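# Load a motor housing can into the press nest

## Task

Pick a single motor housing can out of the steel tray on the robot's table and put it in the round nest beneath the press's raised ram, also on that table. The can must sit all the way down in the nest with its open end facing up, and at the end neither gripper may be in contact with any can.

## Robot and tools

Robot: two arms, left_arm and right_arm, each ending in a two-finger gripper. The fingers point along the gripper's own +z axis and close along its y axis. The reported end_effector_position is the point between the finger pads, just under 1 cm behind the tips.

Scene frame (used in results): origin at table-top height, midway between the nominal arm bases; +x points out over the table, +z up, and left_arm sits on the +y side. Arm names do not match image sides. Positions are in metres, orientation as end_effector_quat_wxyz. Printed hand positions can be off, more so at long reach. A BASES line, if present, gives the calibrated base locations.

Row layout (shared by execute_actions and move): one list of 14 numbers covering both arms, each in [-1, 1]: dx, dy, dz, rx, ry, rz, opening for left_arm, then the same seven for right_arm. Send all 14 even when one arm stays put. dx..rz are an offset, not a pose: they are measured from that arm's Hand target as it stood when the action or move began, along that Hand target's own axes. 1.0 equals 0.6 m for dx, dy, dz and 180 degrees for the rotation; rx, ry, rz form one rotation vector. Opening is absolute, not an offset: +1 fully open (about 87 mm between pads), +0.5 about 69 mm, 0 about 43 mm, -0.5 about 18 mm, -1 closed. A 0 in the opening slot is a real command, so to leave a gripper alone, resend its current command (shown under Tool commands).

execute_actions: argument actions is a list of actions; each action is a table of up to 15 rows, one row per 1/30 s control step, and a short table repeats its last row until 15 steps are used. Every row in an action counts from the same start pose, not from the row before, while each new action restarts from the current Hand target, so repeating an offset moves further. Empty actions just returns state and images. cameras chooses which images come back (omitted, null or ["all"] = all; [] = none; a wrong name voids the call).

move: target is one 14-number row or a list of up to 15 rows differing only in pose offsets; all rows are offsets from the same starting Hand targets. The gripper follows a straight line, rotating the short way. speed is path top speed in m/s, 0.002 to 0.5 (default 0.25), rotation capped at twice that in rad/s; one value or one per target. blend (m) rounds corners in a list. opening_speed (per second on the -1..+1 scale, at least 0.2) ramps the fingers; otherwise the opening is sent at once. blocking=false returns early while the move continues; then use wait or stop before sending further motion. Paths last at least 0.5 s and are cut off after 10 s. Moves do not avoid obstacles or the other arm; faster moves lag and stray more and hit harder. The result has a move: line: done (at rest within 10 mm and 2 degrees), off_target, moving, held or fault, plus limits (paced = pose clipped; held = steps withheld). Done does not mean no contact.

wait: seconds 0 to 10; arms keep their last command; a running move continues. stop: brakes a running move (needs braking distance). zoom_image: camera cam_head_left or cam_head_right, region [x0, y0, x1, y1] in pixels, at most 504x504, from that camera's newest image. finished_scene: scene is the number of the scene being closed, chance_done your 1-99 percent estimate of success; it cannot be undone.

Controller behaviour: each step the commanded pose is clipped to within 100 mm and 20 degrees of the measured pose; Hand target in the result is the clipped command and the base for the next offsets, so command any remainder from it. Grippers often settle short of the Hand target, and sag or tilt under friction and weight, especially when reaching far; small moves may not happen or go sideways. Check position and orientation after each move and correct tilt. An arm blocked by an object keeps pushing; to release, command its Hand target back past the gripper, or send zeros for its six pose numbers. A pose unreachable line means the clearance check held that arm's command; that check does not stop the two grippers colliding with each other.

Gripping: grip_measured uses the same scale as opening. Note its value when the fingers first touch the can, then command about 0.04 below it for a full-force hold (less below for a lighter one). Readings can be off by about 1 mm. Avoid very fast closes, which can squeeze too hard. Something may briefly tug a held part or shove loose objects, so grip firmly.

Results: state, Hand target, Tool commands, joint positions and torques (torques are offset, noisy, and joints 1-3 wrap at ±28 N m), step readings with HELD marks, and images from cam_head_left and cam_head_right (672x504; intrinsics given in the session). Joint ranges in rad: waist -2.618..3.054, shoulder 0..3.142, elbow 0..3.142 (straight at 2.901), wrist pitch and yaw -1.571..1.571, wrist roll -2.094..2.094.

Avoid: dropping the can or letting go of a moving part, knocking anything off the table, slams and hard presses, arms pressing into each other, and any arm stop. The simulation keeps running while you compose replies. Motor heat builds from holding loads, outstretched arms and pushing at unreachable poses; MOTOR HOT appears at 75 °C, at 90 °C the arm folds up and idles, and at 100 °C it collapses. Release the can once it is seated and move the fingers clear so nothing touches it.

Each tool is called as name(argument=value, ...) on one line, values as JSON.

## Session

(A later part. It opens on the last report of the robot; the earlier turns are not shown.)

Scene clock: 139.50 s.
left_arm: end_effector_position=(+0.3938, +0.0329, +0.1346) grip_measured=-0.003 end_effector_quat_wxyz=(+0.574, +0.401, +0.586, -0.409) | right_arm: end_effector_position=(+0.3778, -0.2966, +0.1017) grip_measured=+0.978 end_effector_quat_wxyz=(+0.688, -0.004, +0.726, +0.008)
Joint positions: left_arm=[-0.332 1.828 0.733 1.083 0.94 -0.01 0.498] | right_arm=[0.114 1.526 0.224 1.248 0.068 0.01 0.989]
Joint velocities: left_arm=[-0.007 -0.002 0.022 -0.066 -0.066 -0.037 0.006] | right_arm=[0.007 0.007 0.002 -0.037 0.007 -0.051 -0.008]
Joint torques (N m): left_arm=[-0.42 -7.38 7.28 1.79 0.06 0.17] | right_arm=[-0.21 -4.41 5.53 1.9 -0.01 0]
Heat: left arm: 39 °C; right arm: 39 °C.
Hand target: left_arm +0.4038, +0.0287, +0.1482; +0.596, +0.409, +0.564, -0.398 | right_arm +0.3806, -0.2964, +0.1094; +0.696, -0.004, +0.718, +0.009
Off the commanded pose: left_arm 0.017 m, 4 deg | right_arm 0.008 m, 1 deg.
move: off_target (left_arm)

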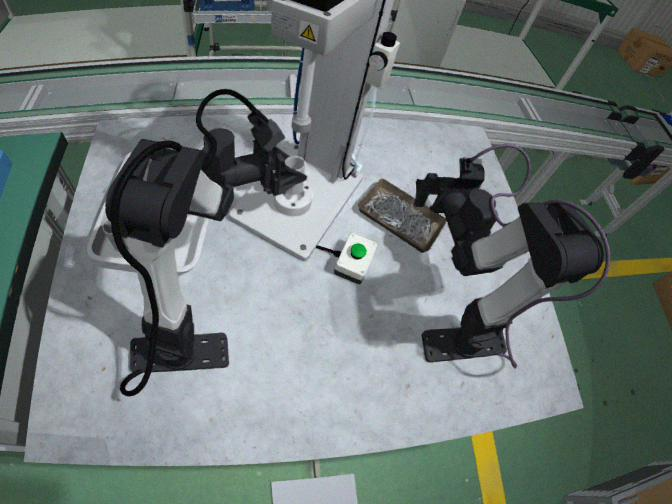

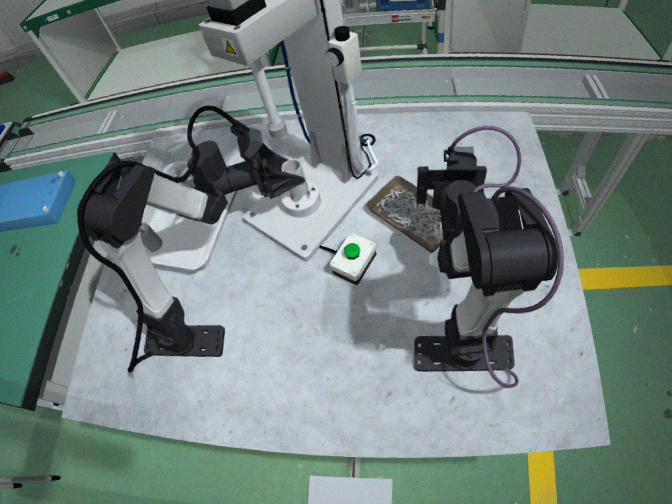

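move(target=[0.0367,-0.0026,0.002,0,0,0,-0.25,0,0,0,0,0,0,1], speed=0.05)

zoom_image(camera="cam_head_left", region=[240, 120, 340, 220])

zoom_image(camera="cam_head_right", region=[250, 130, 350, 230])

Scene clock: 147.43 s.
left_arm: end_effector_position=(+0.3988, +0.0297, +0.1255) grip_measured=-0.003 end_effector_quat_wxyz=(+0.589, +0.408, +0.568, -0.404) | right_arm: end_effector_position=(+0.3778, -0.2966, +0.1017) grip_measured=+0.978 end_effector_quat_wxyz=(+0.688, -0.004, +0.726, +0.008)
Joint positions: left_arm=[-0.337 1.904 0.733 1.207 0.939 -0.007 0.498] | right_arm=[0.114 1.526 0.224 1.248 0.068 0.01 0.989]
Joint velocities: left_arm=[0.012 0.017 0.022 0.022 0.037 0.066 -0.001] | right_arm=[-0.002 -0.002 0.002 -0.037 -0.007 0.081 -0.018]
Joint torques (N m): left_arm=[-0.57 -7.16 5.46 1.51 -0.04 0.13] | right_arm=[-0.21 -4.42 5.53 1.9 -0.01 0]
Heat: left arm: 39 °C; right arm: 39 °C.
Hand target: left_arm +0.4034, +0.0269, +0.1260; +0.596, +0.409, +0.564, -0.399 | right_arm +0.3806, -0.2964, +0.1094; +0.696, -0.004, +0.718, +0.009
Off the commanded pose: left_arm 0.006 m, 1 deg | right_arm 0.008 m, 1 deg.
move: done

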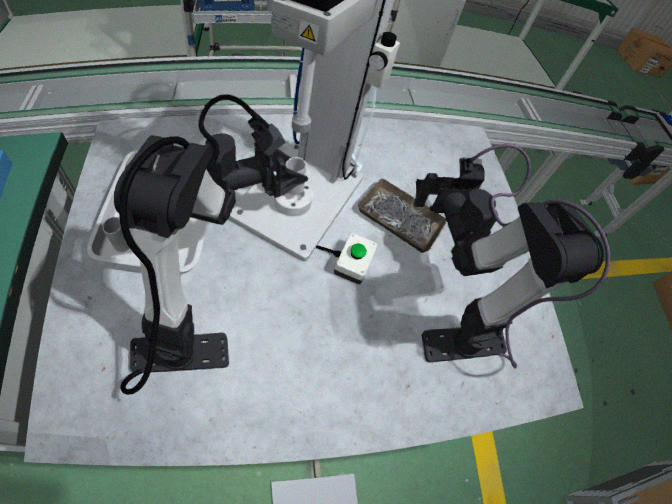

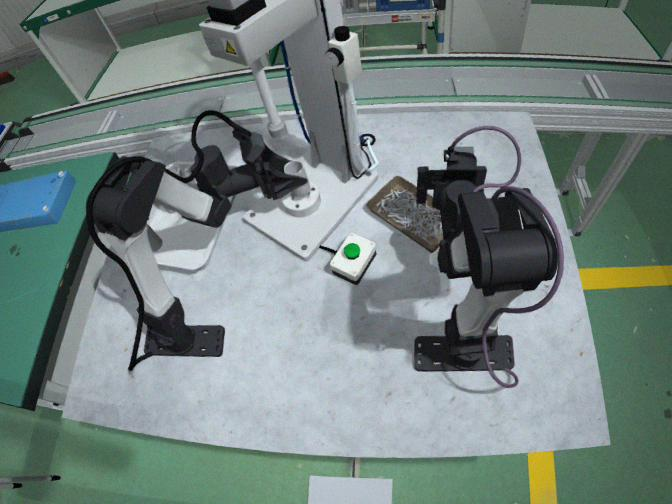

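Scaled by 5.040.

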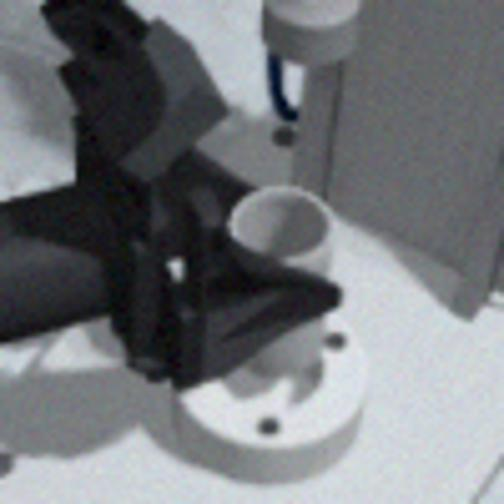

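Scaled by 5.040.

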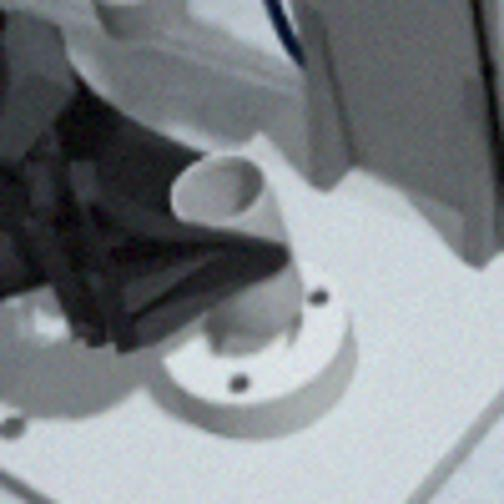

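move(target=[-0.0373,-0.0094,-0.0083,0,0,0,-0.25,0,0,0,0,0,0,1], speed=0.06)

zoom_image(camera="cam_head_left", region=[240, 120, 340, 220])

zoom_image(camera="cam_head_right", region=[250, 130, 350, 230])

Scene clock: 161.53 s.
left_arm: end_effector_position=(+0.3957, +0.0310, +0.1303) grip_measured=-0.003 end_effector_quat_wxyz=(+0.578, +0.403, +0.581, -0.407) | right_arm: end_effector_position=(+0.3778, -0.2966, +0.1017) grip_measured=+0.978 end_effector_quat_wxyz=(+0.688, -0.004, +0.726, +0.008)
Joint positions: left_arm=[-0.337 1.856 0.733 1.124 0.936 -0.007 0.498] | right_arm=[0.114 1.526 0.224 1.248 0.068 0.01 0.989]
Joint velocities: left_arm=[-0.002 -0.012 -0.007 -0.007 0.007 -0.022 -0.018] | right_arm=[-0.007 -0.007 0.002 0.022 0.022 0.037 -0.003]
Joint torques (N m): left_arm=[-0.49 -12.29 4.52 1.5 0.06 0.14] | right_arm=[-0.23 -4.41 5.55 1.9 -0.01 0]
Heat: left arm: 39 °C; right arm: 39 °C.
Hand target: left_arm +0.3956, +0.0297, +0.1485; +0.596, +0.409, +0.564, -0.399 | right_arm +0.3806, -0.2964, +0.1094; +0.696, -0.004, +0.718, +0.009
Off the commanded pose: left_arm 0.018 m, 3 deg | right_arm 0.008 m, 1 deg.
move: off_target (left_arm)

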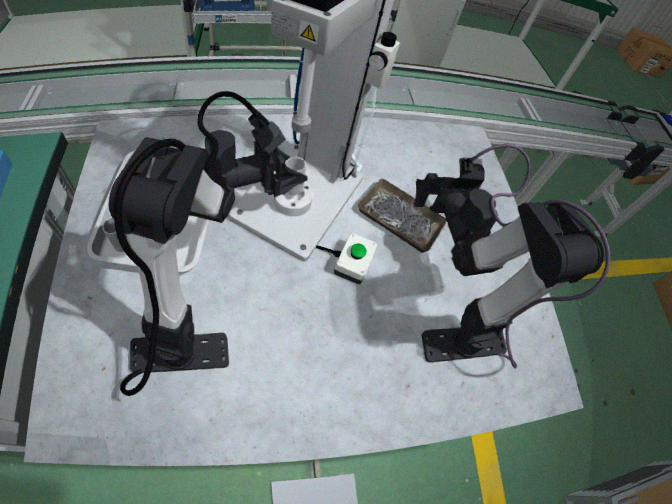

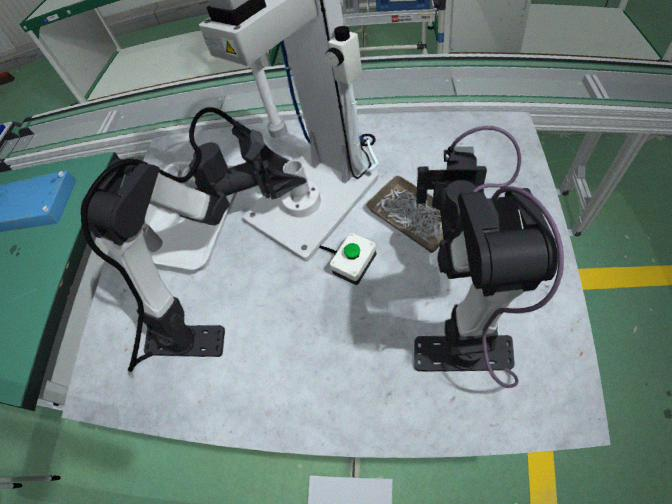

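Scaled by 5.040.

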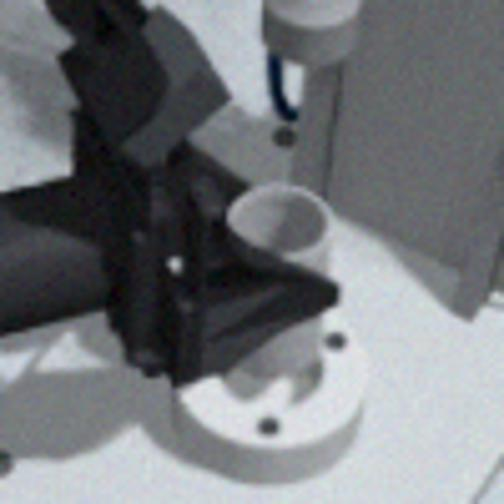

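Scaled by 5.040.

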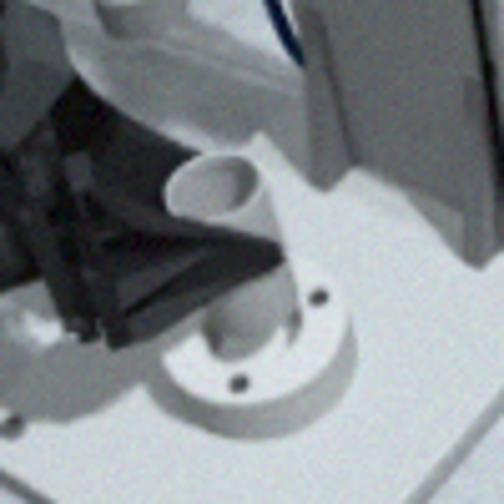

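move(target=[0.0749,-0.0029,-0.0022,0,0,0,-0.25,0,0,0,0,0,0,1], speed=0.05)

zoom_image(camera="cam_head_left", region=[240, 120, 340, 220])

zoom_image(camera="cam_head_right", region=[250, 130, 350, 230])

Scene clock: 171.83 s.
left_arm: end_effector_position=(+0.3958, +0.0291, +0.1236) grip_measured=-0.004 end_effector_quat_wxyz=(+0.614, +0.419, +0.539, -0.396) | right_arm: end_effector_position=(+0.3778, -0.2966, +0.1017) grip_measured=+0.978 end_effector_quat_wxyz=(+0.688, -0.004, +0.726, +0.008)
Joint positions: left_arm=[-0.338 1.956 0.704 1.368 0.945 -0.006 0.498] | right_arm=[0.114 1.526 0.224 1.248 0.068 0.01 0.989]
Joint velocities: left_arm=[-0.002 -0.017 0.017 -0.007 -0.007 -0.051 0.011] | right_arm=[-0.002 -0.012 -0.032 0.051 -0.037 -0.022 -0.008]
Joint torques (N m): left_arm=[-0.17 -5.85 2.8 1.12 -0.09 0.09] | right_arm=[-0.23 -4.41 5.53 1.9 -0.01 0]
Heat: left arm: 38 °C; right arm: 39 °C.
Hand target: left_arm +0.3952, +0.0301, +0.1030; +0.597, +0.409, +0.564, -0.399 | right_arm +0.3806, -0.2964, +0.1094; +0.696, -0.004, +0.718, +0.009
Off the commanded pose: left_arm 0.020 m, 4 deg | right_arm 0.008 m, 1 deg.
move: off_target (left_arm)

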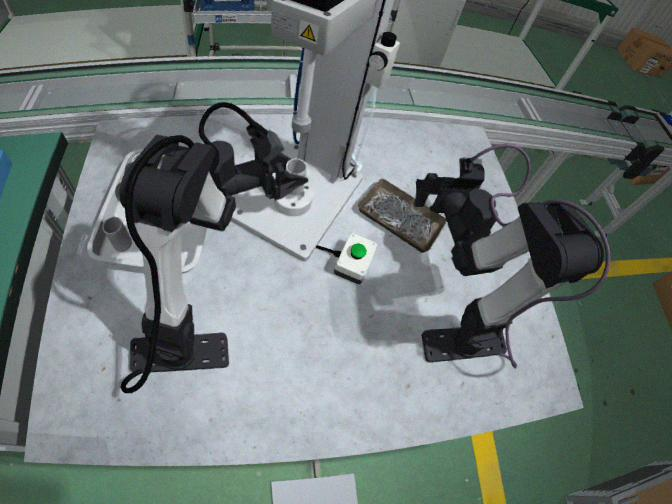

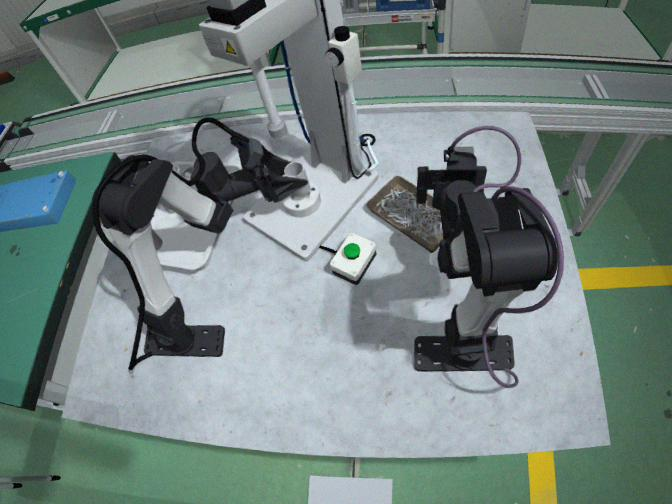

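Scaled by 5.040.

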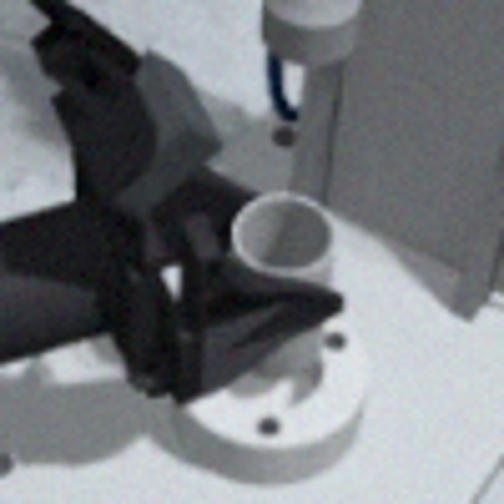

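Scaled by 5.040.

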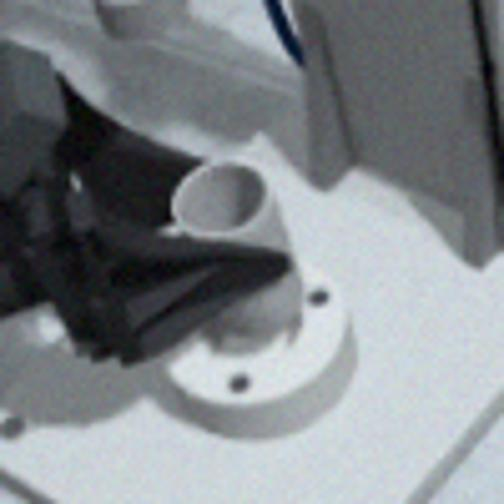

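move(target=[[-0.0667,-0.005,0.008,0,0.015,0,-0.25,0,0,0,0,0,0,1],[0.0132,-0.008,0.0058,0,0.015,0,-0.25,0,0,0,0,0,0,1]], speed=0.05)

zoom_image(camera="cam_head_left", region=[240, 120, 340, 220])

zoom_image(camera="cam_head_right", region=[250, 130, 350, 230])

Scene clock: 180.90 s.
left_arm: end_effector_position=(+0.3861, +0.0232, +0.1102) grip_measured=-0.006 end_effector_quat_wxyz=(+0.585, +0.428, +0.559, -0.403) | right_arm: end_effector_position=(+0.3778, -0.2966, +0.1017) grip_measured=+0.978 end_effector_quat_wxyz=(+0.688, -0.004, +0.726, +0.008)
Joint positions: left_arm=[-0.359 1.931 0.697 1.248 0.95 0.037 0.497] | right_arm=[0.114 1.526 0.224 1.248 0.068 0.01 0.989]
Joint velocities: left_arm=[0.012 -0.017 -0.007 -0.022 0.022 0.022 -0.004] | right_arm=[0.002 -0.012 0.002 0.051 -0.007 -0.081 0.013]
Joint torques (N m): left_arm=[-0.38 -5.72 3.64 1.29 -0.3 0.33] | right_arm=[-0.21 -4.41 5.53 1.9 -0.01 0]
Heat: left arm: 37 °C; right arm: 39 °C.
Hand target: left_arm +0.3923, +0.0248, +0.0951; +0.583, +0.418, +0.578, -0.389 | right_arm +0.3806, -0.2964, +0.1094; +0.696, -0.004, +0.718, +0.009
Off the commanded pose: left_arm 0.017 m, 3 deg | right_arm 0.008 m, 1 deg.
move: off_target (left_arm)

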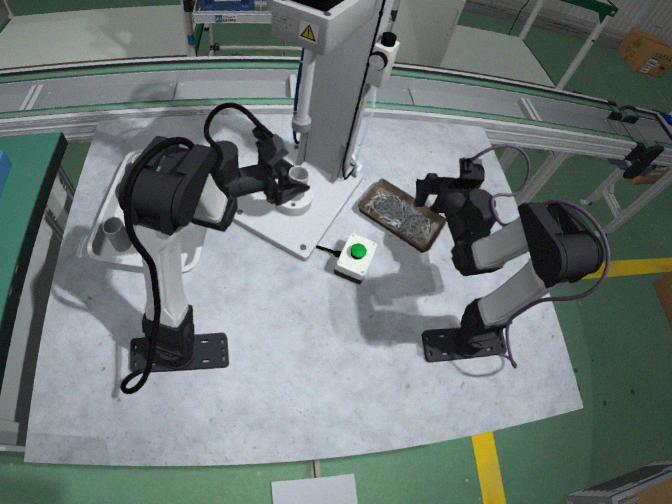

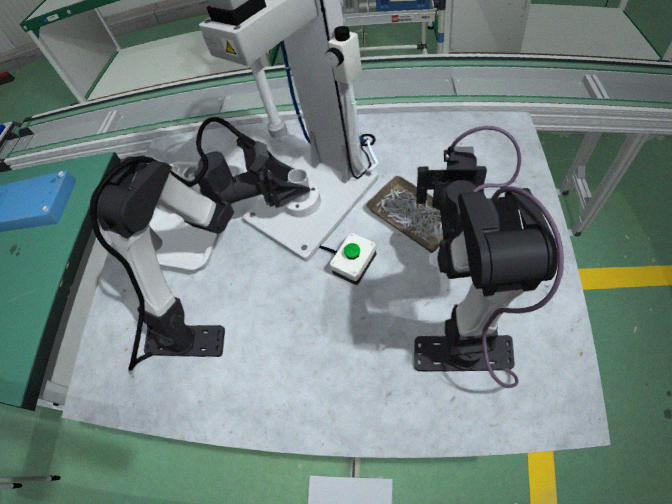

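Scaled by 5.040.

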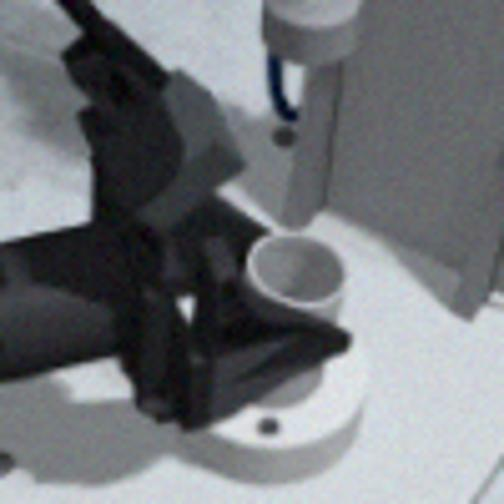

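Scaled by 5.040.

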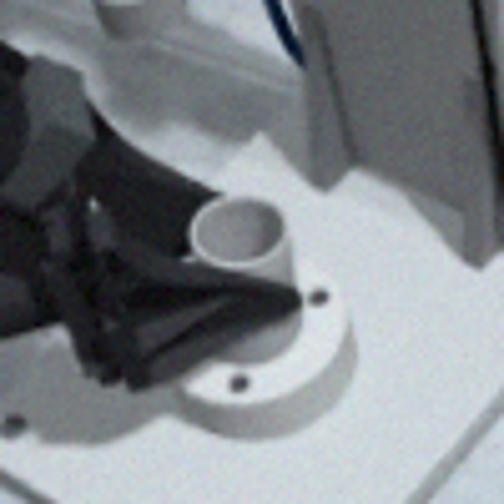

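move(target=[0.0217,0.0083,0.001,0,0,-0.018,-0.25,0,0,0,0,0,0,1], speed=0.05)

zoom_image(camera="cam_head_left", region=[240, 120, 340, 220])

zoom_image(camera="cam_head_right", region=[250, 130, 350, 230])

Scene clock: 186.93 s.
left_arm: end_effector_position=(+0.3851, +0.0220, +0.1092) grip_measured=-0.006 end_effector_quat_wxyz=(+0.590, +0.424, +0.547, -0.416) | right_arm: end_effector_position=(+0.3778, -0.2966, +0.1017) grip_measured=+0.978 end_effector_quat_wxyz=(+0.688, -0.004, +0.726, +0.008)
Joint positions: left_arm=[-0.355 1.98 0.697 1.358 0.971 -0.016 0.497] | right_arm=[0.114 1.526 0.224 1.248 0.068 0.01 0.989]
Joint velocities: left_arm=[0.007 -0.002 -0.017 -0.007 -0.037 0.037 0.006] | right_arm=[0.002 -0.002 -0.017 0.095 0.007 0.066 -0.003]
Joint torques (N m): left_arm=[0.65 -4.55 4.41 0.67 -0.41 0.3] | right_arm=[-0.21 -4.42 5.53 1.9 -0.01 0]
Heat: left arm: 37 °C; right arm: 39 °C.
Hand target: left_arm +0.3974, +0.0266, +0.0821; +0.572, +0.401, +0.589, -0.405 | right_arm +0.3806, -0.2964, +0.1094; +0.696, -0.004, +0.718, +0.009
Off the commanded pose: left_arm 0.030 m, 6 deg | right_arm 0.008 m, 1 deg.
move: off_target (left_arm)

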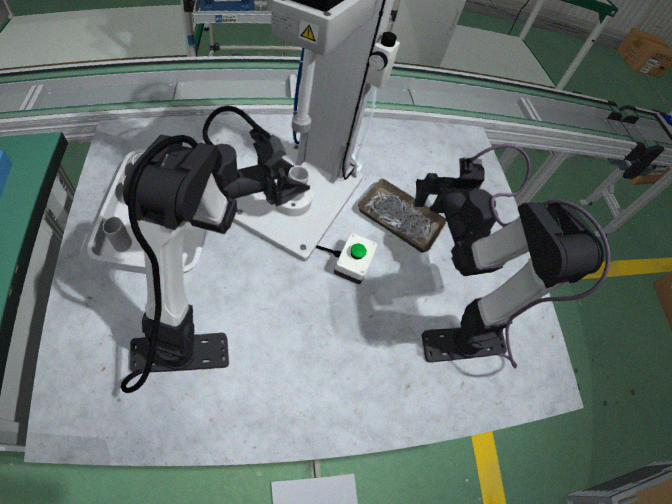

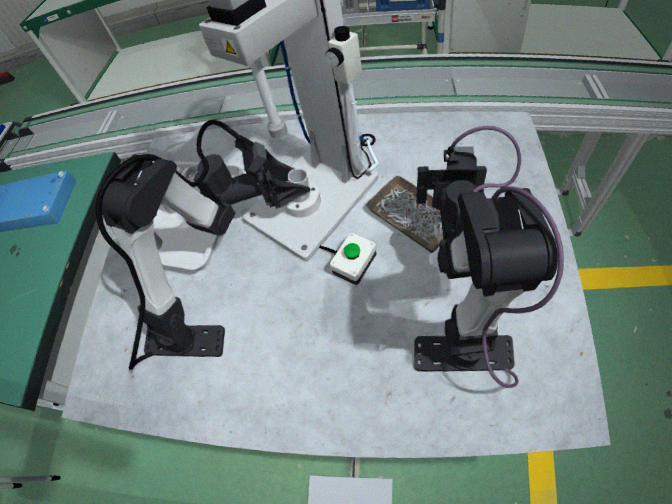

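Scaled by 5.040.

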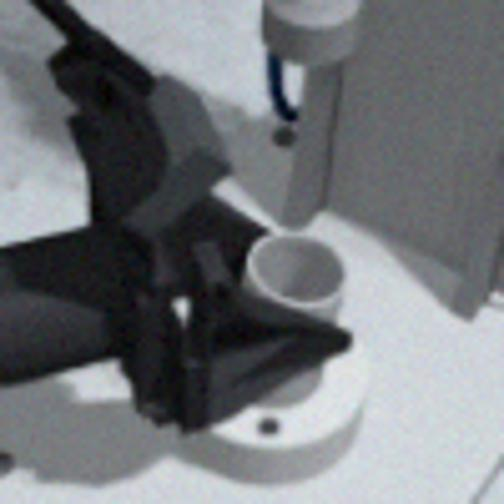

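Scaled by 5.040.

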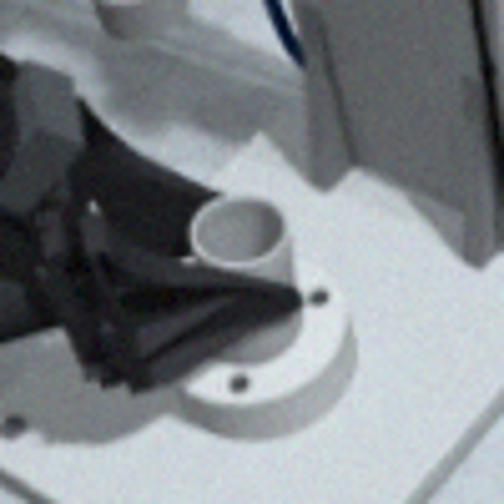

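move(target=[[-0.0547,-0.0053,-0.013,0,0,0,-0.25,0,0,0,0,0,0,1],[-0.0047,-0.0043,-0.0123,0,0,0,-0.25,0,0,0,0,0,0,1]], speed=0.05)

zoom_image(camera="cam_head_left", region=[240, 120, 340, 220])

zoom_image(camera="cam_head_right", region=[250, 130, 350, 230])

Scene clock: 197.03 s.
left_arm: end_effector_position=(+0.3866, +0.0255, +0.1080) grip_measured=-0.007 end_effector_quat_wxyz=(+0.584, +0.419, +0.558, -0.415) | right_arm: end_effector_position=(+0.3778, -0.2966, +0.1017) grip_measured=+0.978 end_effector_quat_wxyz=(+0.688, -0.004, +0.726, +0.008)
Joint positions: left_arm=[-0.347 1.964 0.697 1.314 0.968 -0.012 0.497] | right_arm=[0.114 1.526 0.224 1.248 0.068 0.01 0.989]
Joint velocities: left_arm=[0.007 -0.002 0.007 0.022 -0.022 -0.022 0.001] | right_arm=[0.002 -0.002 -0.007 0.007 -0.007 -0.007 0.034]
Joint torques (N m): left_arm=[0.91 -5.37 2.8 1.08 -0.25 0.28] | right_arm=[-0.21 -4.41 5.53 1.9 -0.01 0]
Heat: left arm: 37 °C; right arm: 39 °C.
Hand target: left_arm +0.3926, +0.0326, +0.0851; +0.572, +0.402, +0.590, -0.405 | right_arm +0.3806, -0.2964, +0.1094; +0.696, -0.004, +0.718, +0.009
Off the commanded pose: left_arm 0.025 m, 5 deg | right_arm 0.008 m, 1 deg.
move: off_target (left_arm)

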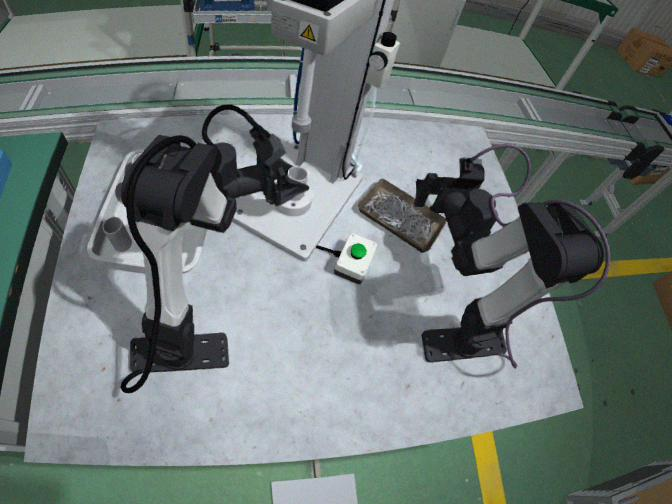

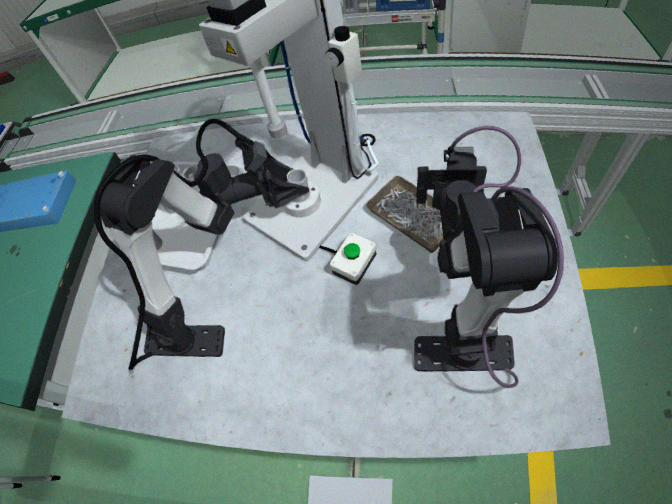

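Scaled by 5.040.

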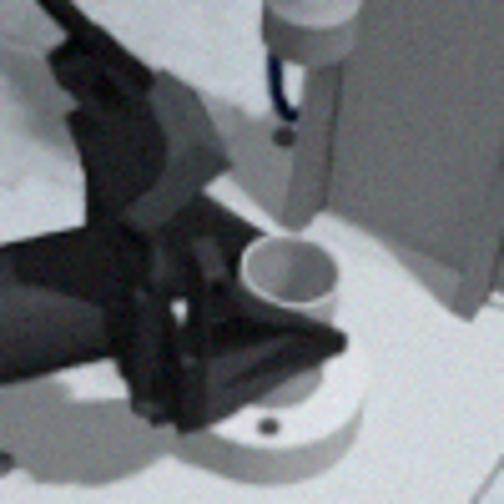

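Scaled by 5.040.

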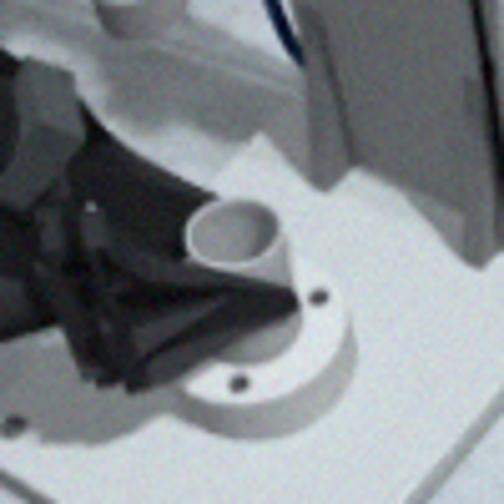

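move(target=[[-0.05,0.003,-0.0088,0,0,0,-0.25,0,0,0,0,0,0,1],[0.008,0.003,-0.0078,0,0,0,-0.25,0,0,0,0,0,0,1]], speed=0.05)

zoom_image(camera="cam_head_left", region=[240, 120, 340, 220])

zoom_image(camera="cam_head_right", region=[250, 130, 350, 230])

Scene clock: 204.07 s.
left_arm: end_effector_position=(+0.3855, +0.0300, +0.0984) grip_measured=-0.007 end_effector_quat_wxyz=(+0.579, +0.420, +0.562, -0.416) | right_arm: end_effector_position=(+0.3778, -0.2966, +0.1017) grip_measured=+0.978 end_effector_quat_wxyz=(+0.688, -0.004, +0.726, +0.008)
Joint positions: left_arm=[-0.334 1.986 0.688 1.327 0.983 -0.005 0.497] | right_arm=[0.114 1.526 0.224 1.248 0.068 0.01 0.989]
Joint velocities: left_arm=[-0.002 -0.007 -0.012 0.051 -0.051 0.081 -0.004] | right_arm=[-0.007 -0.002 -0.017 0.037 0.022 0.007 0.008]
Joint torques (N m): left_arm=[1.18 -6.02 2.77 1.16 -0.27 0.19] | right_arm=[-0.23 -4.42 5.53 1.9 -0.01 0]
Heat: left arm: 36 °C; right arm: 39 °C.
Hand target: left_arm +0.3924, +0.0377, +0.0803; +0.572, +0.402, +0.589, -0.405 | right_arm +0.3806, -0.2964, +0.1094; +0.696, -0.004, +0.718, +0.009
Off the commanded pose: left_arm 0.021 m, 4 deg | right_arm 0.008 m, 1 deg.
move: off_target (left_arm)

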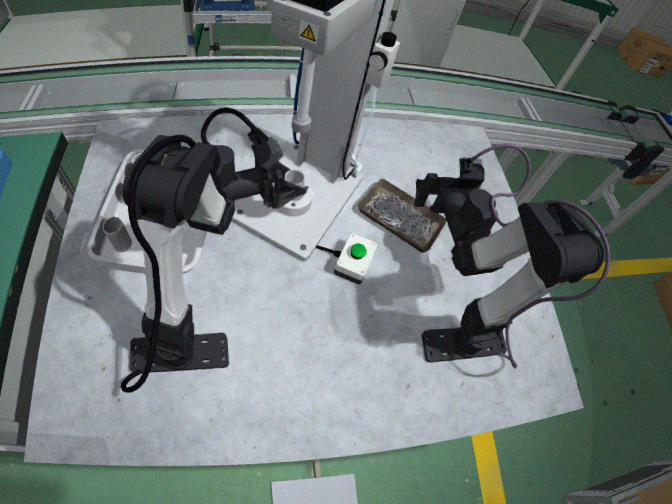

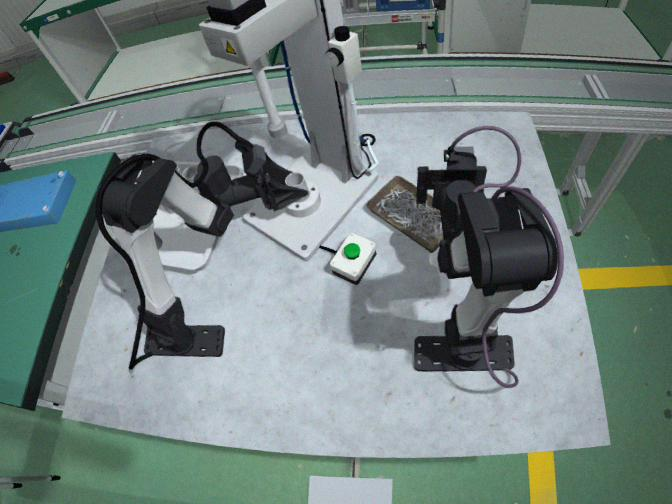

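Scaled by 5.040.

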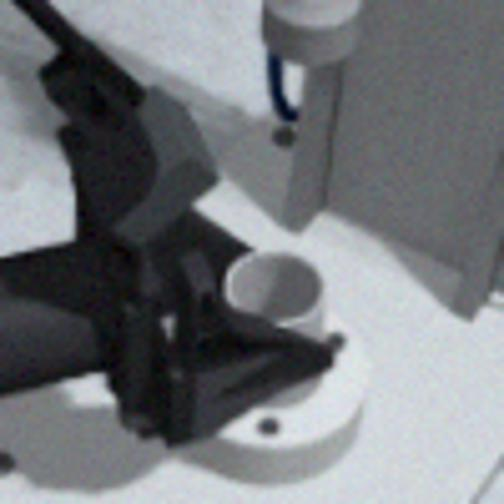

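Scaled by 5.040.

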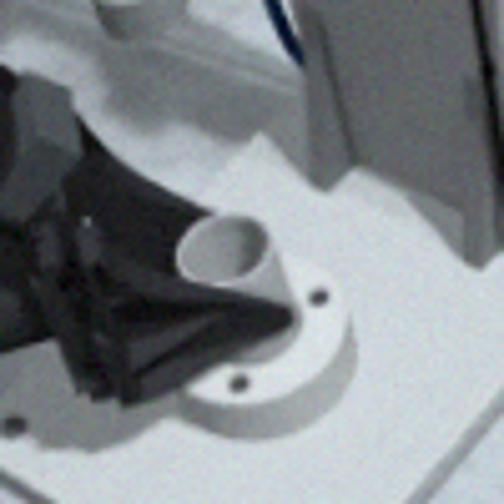

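move(target=[0.01,-0.0028,0.0095,0,0,0,-0.25,0,0,0,0,0,0,1], speed=0.05)

zoom_image(camera="cam_head_left", region=[240, 120, 340, 220])

zoom_image(camera="cam_head_right", region=[250, 130, 350, 230])

Scene clock: 208.30 s.
left_arm: end_effector_position=(+0.3850, +0.0289, +0.0975) grip_measured=-0.007 end_effector_quat_wxyz=(+0.584, +0.425, +0.552, -0.416) | right_arm: end_effector_position=(+0.3778, -0.2966, +0.1017) grip_measured=+0.978 end_effector_quat_wxyz=(+0.688, -0.004, +0.726, +0.008)
Joint positions: left_arm=[-0.335 2.009 0.688 1.374 0.992 -0.007 0.496] | right_arm=[0.114 1.526 0.224 1.248 0.068 0.01 0.989]
Joint velocities: left_arm=[-0.002 0.002 0.002 -0.037 -0.022 0.051 0.004] | right_arm=[0.012 0.012 -0.012 0.007 0.007 0.007 -0.018]
Joint torques (N m): left_arm=[-0.17 -5.3 2.91 0.95 -0.47 0.21] | right_arm=[-0.21 -4.41 5.53 1.9 -0.01 0]
Heat: left arm: 36 °C; right arm: 39 °C.
Hand target: left_arm +0.3926, +0.0319, +0.0741; +0.572, +0.402, +0.589, -0.405 | right_arm +0.3806, -0.2964, +0.1094; +0.696, -0.004, +0.718, +0.009
Off the commanded pose: left_arm 0.025 m, 5 deg | right_arm 0.008 m, 1 deg.
move: off_target (left_arm)

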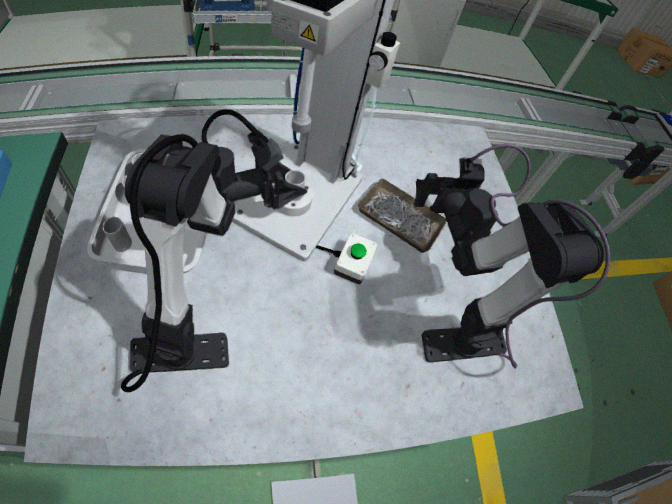

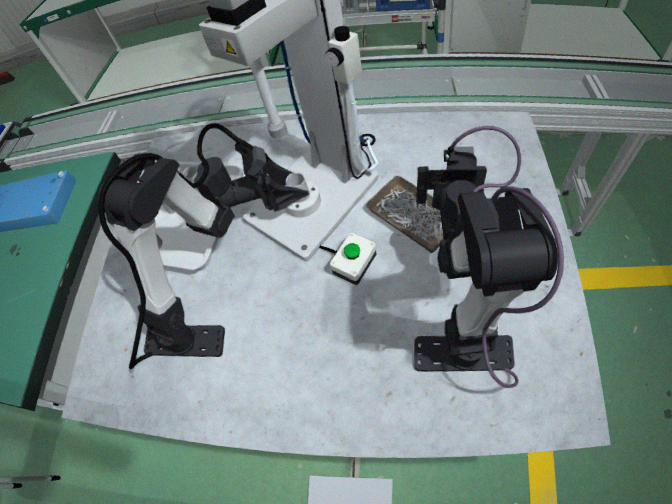

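Scaled by 5.040.

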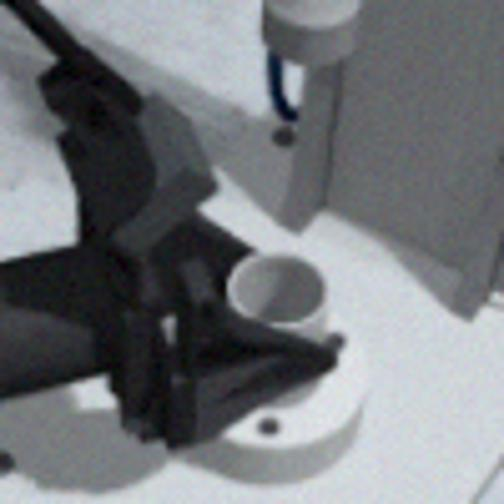

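Scaled by 5.040.

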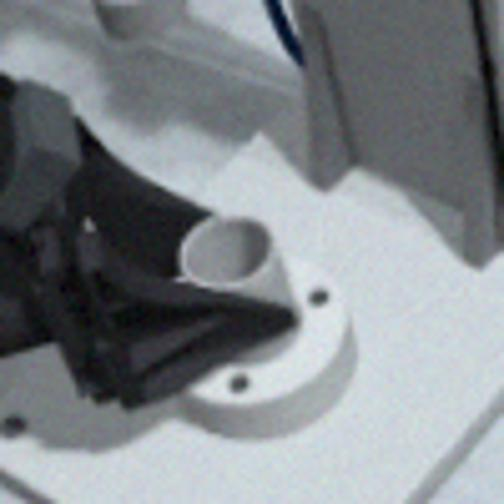

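move(target=[-0.045,-0.008,0,0,0,0,-0.25,0,0,0,0,0,0,1], speed=0.05, cameras=[])

move(target=[0,0,0,0,0,0,0.45,0,0,0,0,0,0,1], opening_speed=0.5)

zoom_image(camera="cam_head_left", region=[240, 120, 340, 220])

zoom_image(camera="cam_head_right", region=[250, 130, 350, 230])

Scene clock: 213.77 s.
left_arm: end_effector_position=(+0.3861, +0.0287, +0.0987) grip_measured=-0.007 end_effector_quat_wxyz=(+0.575, +0.416, +0.573, -0.410) | right_arm: end_effector_position=(+0.3778, -0.2966, +0.1017) grip_measured=+0.978 end_effector_quat_wxyz=(+0.688, -0.004, +0.726, +0.008)
Joint positions: left_arm=[-0.344 1.96 0.687 1.269 0.956 0.012 0.496] | right_arm=[0.114 1.526 0.224 1.248 0.068 0.01 0.989]
Joint velocities: left_arm=[-0.017 0.002 -0.012 0.007 0.037 0.051 -0.006] | right_arm=[0.002 -0.002 -0.012 -0.007 -0.037 -0.007 -0.024]
Joint torques (N m): left_arm=[-0.31 -11.32 3.78 0.94 -0.22 -0.1] | right_arm=[-0.23 -4.42 5.53 1.9 -0.01 0]
Heat: left arm: 36 °C; right arm: 39 °C.
Hand target: left_arm +0.3891, +0.0296, +0.1016; +0.572, +0.402, +0.589, -0.405 | right_arm +0.3806, -0.2964, +0.1094; +0.696, -0.004, +0.718, +0.009
Off the commanded pose: left_arm 0.004 m, 3 deg | right_arm 0.008 m, 1 deg.
move: off_target (left_arm)
No camera images: "cameras" was empty.

Scene clock: 215.37 s.
left_arm: end_effector_position=(+0.3886, +0.0309, +0.0911) grip_measured=+0.450 end_effector_quat_wxyz=(+0.565, +0.403, +0.593, -0.407) | right_arm: end_effector_position=(+0.3778, -0.2966, +0.1017) grip_measured=+0.978 end_effector_quat_wxyz=(+0.688, -0.004, +0.726, +0.008)
Joint positions: left_arm=[-0.344 1.959 0.687 1.224 0.929 0.011 0.725] | right_arm=[0.114 1.526 0.224 1.248 0.068 0.01 0.989]
Joint velocities: left_arm=[-0.017 -0.017 -0.007 0.066 -0.022 -0.007 -0.01] | right_arm=[-0.002 0.007 -0.012 0.037 -0.007 0.022 0.024]
Joint torques (N m): left_arm=[-0.43 -11.59 4.05 1.32 0.04 -0.06] | right_arm=[-0.21 -4.42 5.53 1.9 -0.01 -0.01]
Heat: left arm: 37 °C; right arm: 39 °C.
Hand target: left_arm +0.3891, +0.0296, +0.1017; +0.572, +0.401, +0.589, -0.405 | right_arm +0.3806, -0.2964, +0.1094; +0.696, -0.004, +0.718, +0.009
Off the commanded pose: left_arm 0.011 m, 1 deg | right_arm 0.008 m, 1 deg.
move: off_target (left_arm)

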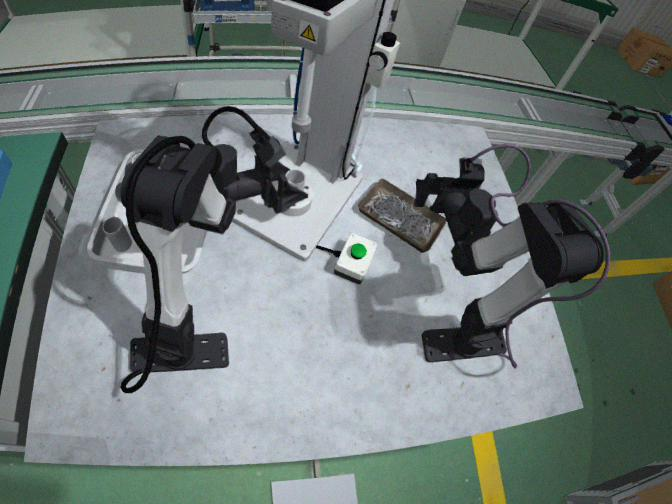

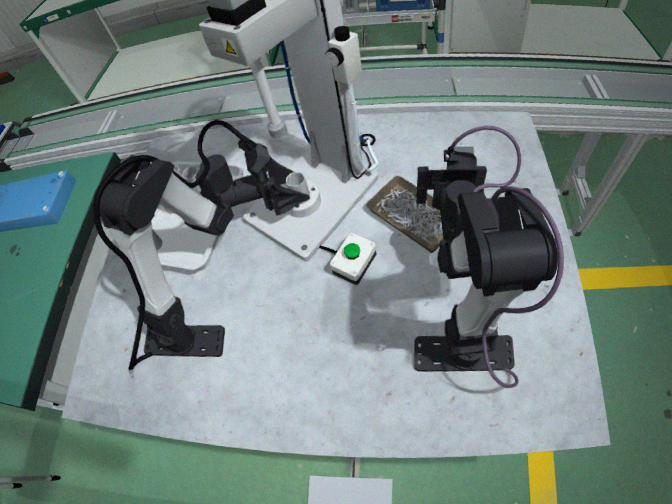

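Scaled by 5.040.

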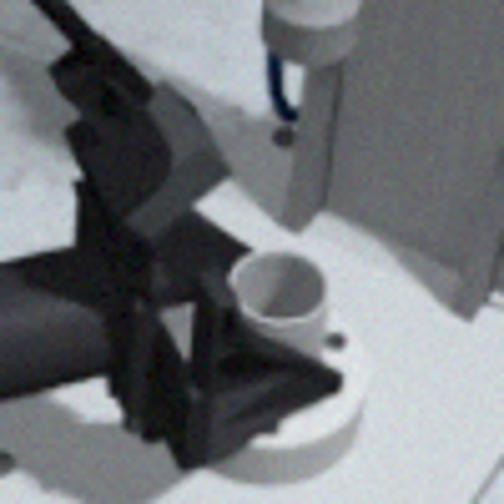

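Scaled by 5.040.

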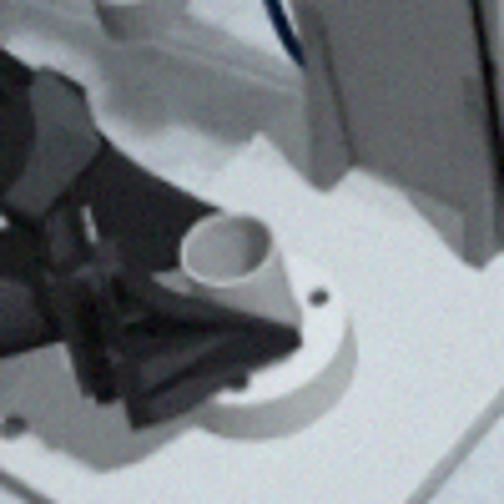

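move(target=[-0.01,0,-0.03,0,0,0,0.75,0,0,0,0,0,0,1], speed=0.06, opening_speed=0.6)

zoom_image(camera="cam_head_left", region=[240, 120, 340, 220])

zoom_image(camera="cam_head_right", region=[250, 130, 350, 230])

Scene clock: 218.63 s.
left_arm: end_effector_position=(+0.3858, +0.0444, +0.0992) grip_measured=+0.750 end_effector_quat_wxyz=(+0.568, +0.399, +0.595, -0.405) | right_arm: end_effector_position=(+0.3778, -0.2966, +0.1017) grip_measured=+0.978 end_effector_quat_wxyz=(+0.688, -0.004, +0.726, +0.008)
Joint positions: left_arm=[-0.309 1.908 0.657 1.203 0.953 0.011 0.875] | right_arm=[0.114 1.526 0.224 1.248 0.068 0.01 0.989]
Joint velocities: left_arm=[-0.007 0.012 -0.017 0.007 0.066 0.007 -0.002] | right_arm=[-0.017 -0.007 -0.007 0.022 -0.037 0.022 -0.008]
Joint torques (N m): left_arm=[0.53 -11.6 3.3 1.32 0.25 0.05] | right_arm=[-0.23 -4.42 5.53 1.9 -0.01 0]
Heat: left arm: 37 °C; right arm: 39 °C.
Hand target: left_arm +0.3830, +0.0465, +0.1080; +0.572, +0.402, +0.590, -0.405 | right_arm +0.3806, -0.2964, +0.1094; +0.696, -0.004, +0.718, +0.009
Off the commanded pose: left_arm 0.009 m, 1 deg | right_arm 0.008 m, 1 deg.
move: done

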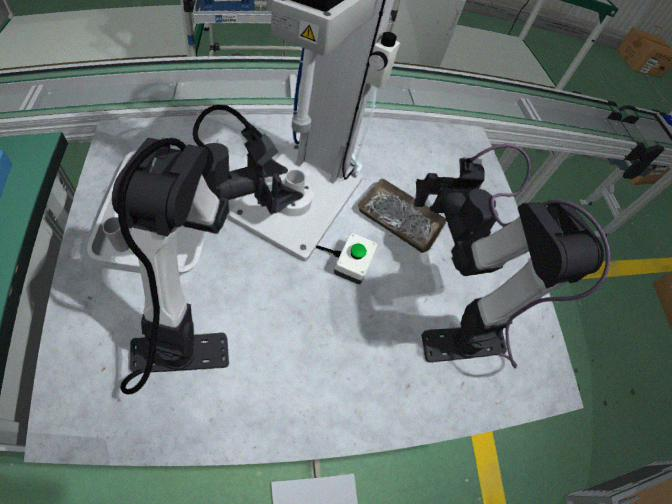

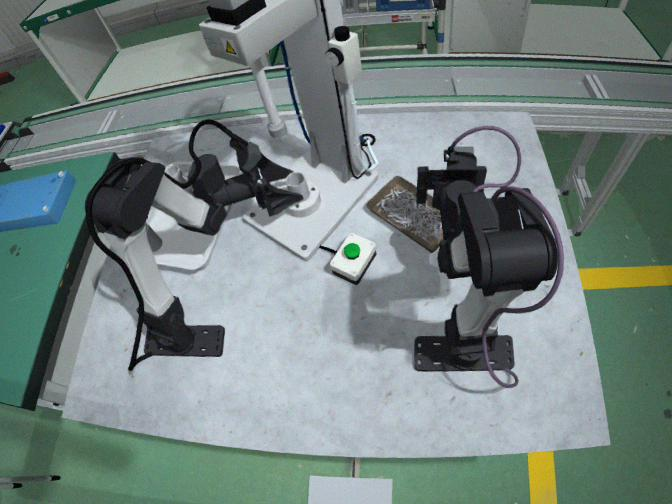

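Scaled by 5.040.

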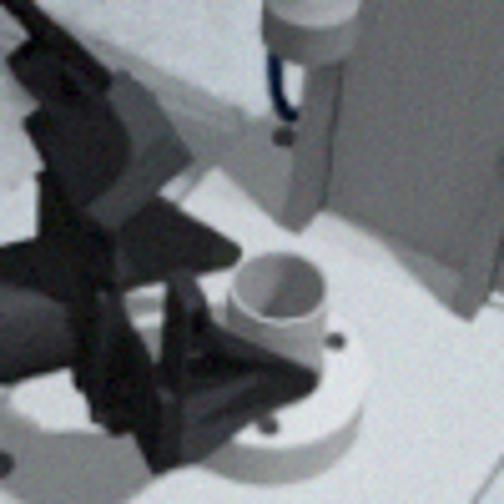

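Scaled by 5.040.

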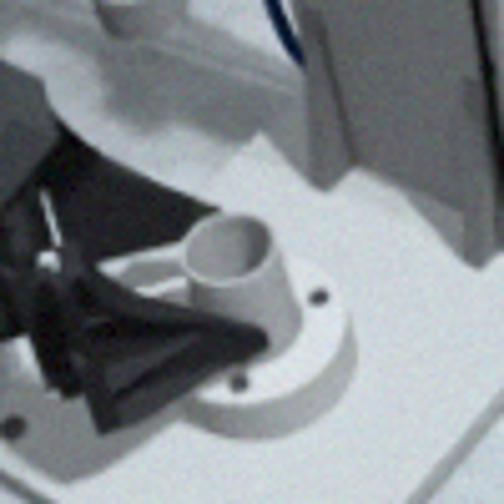

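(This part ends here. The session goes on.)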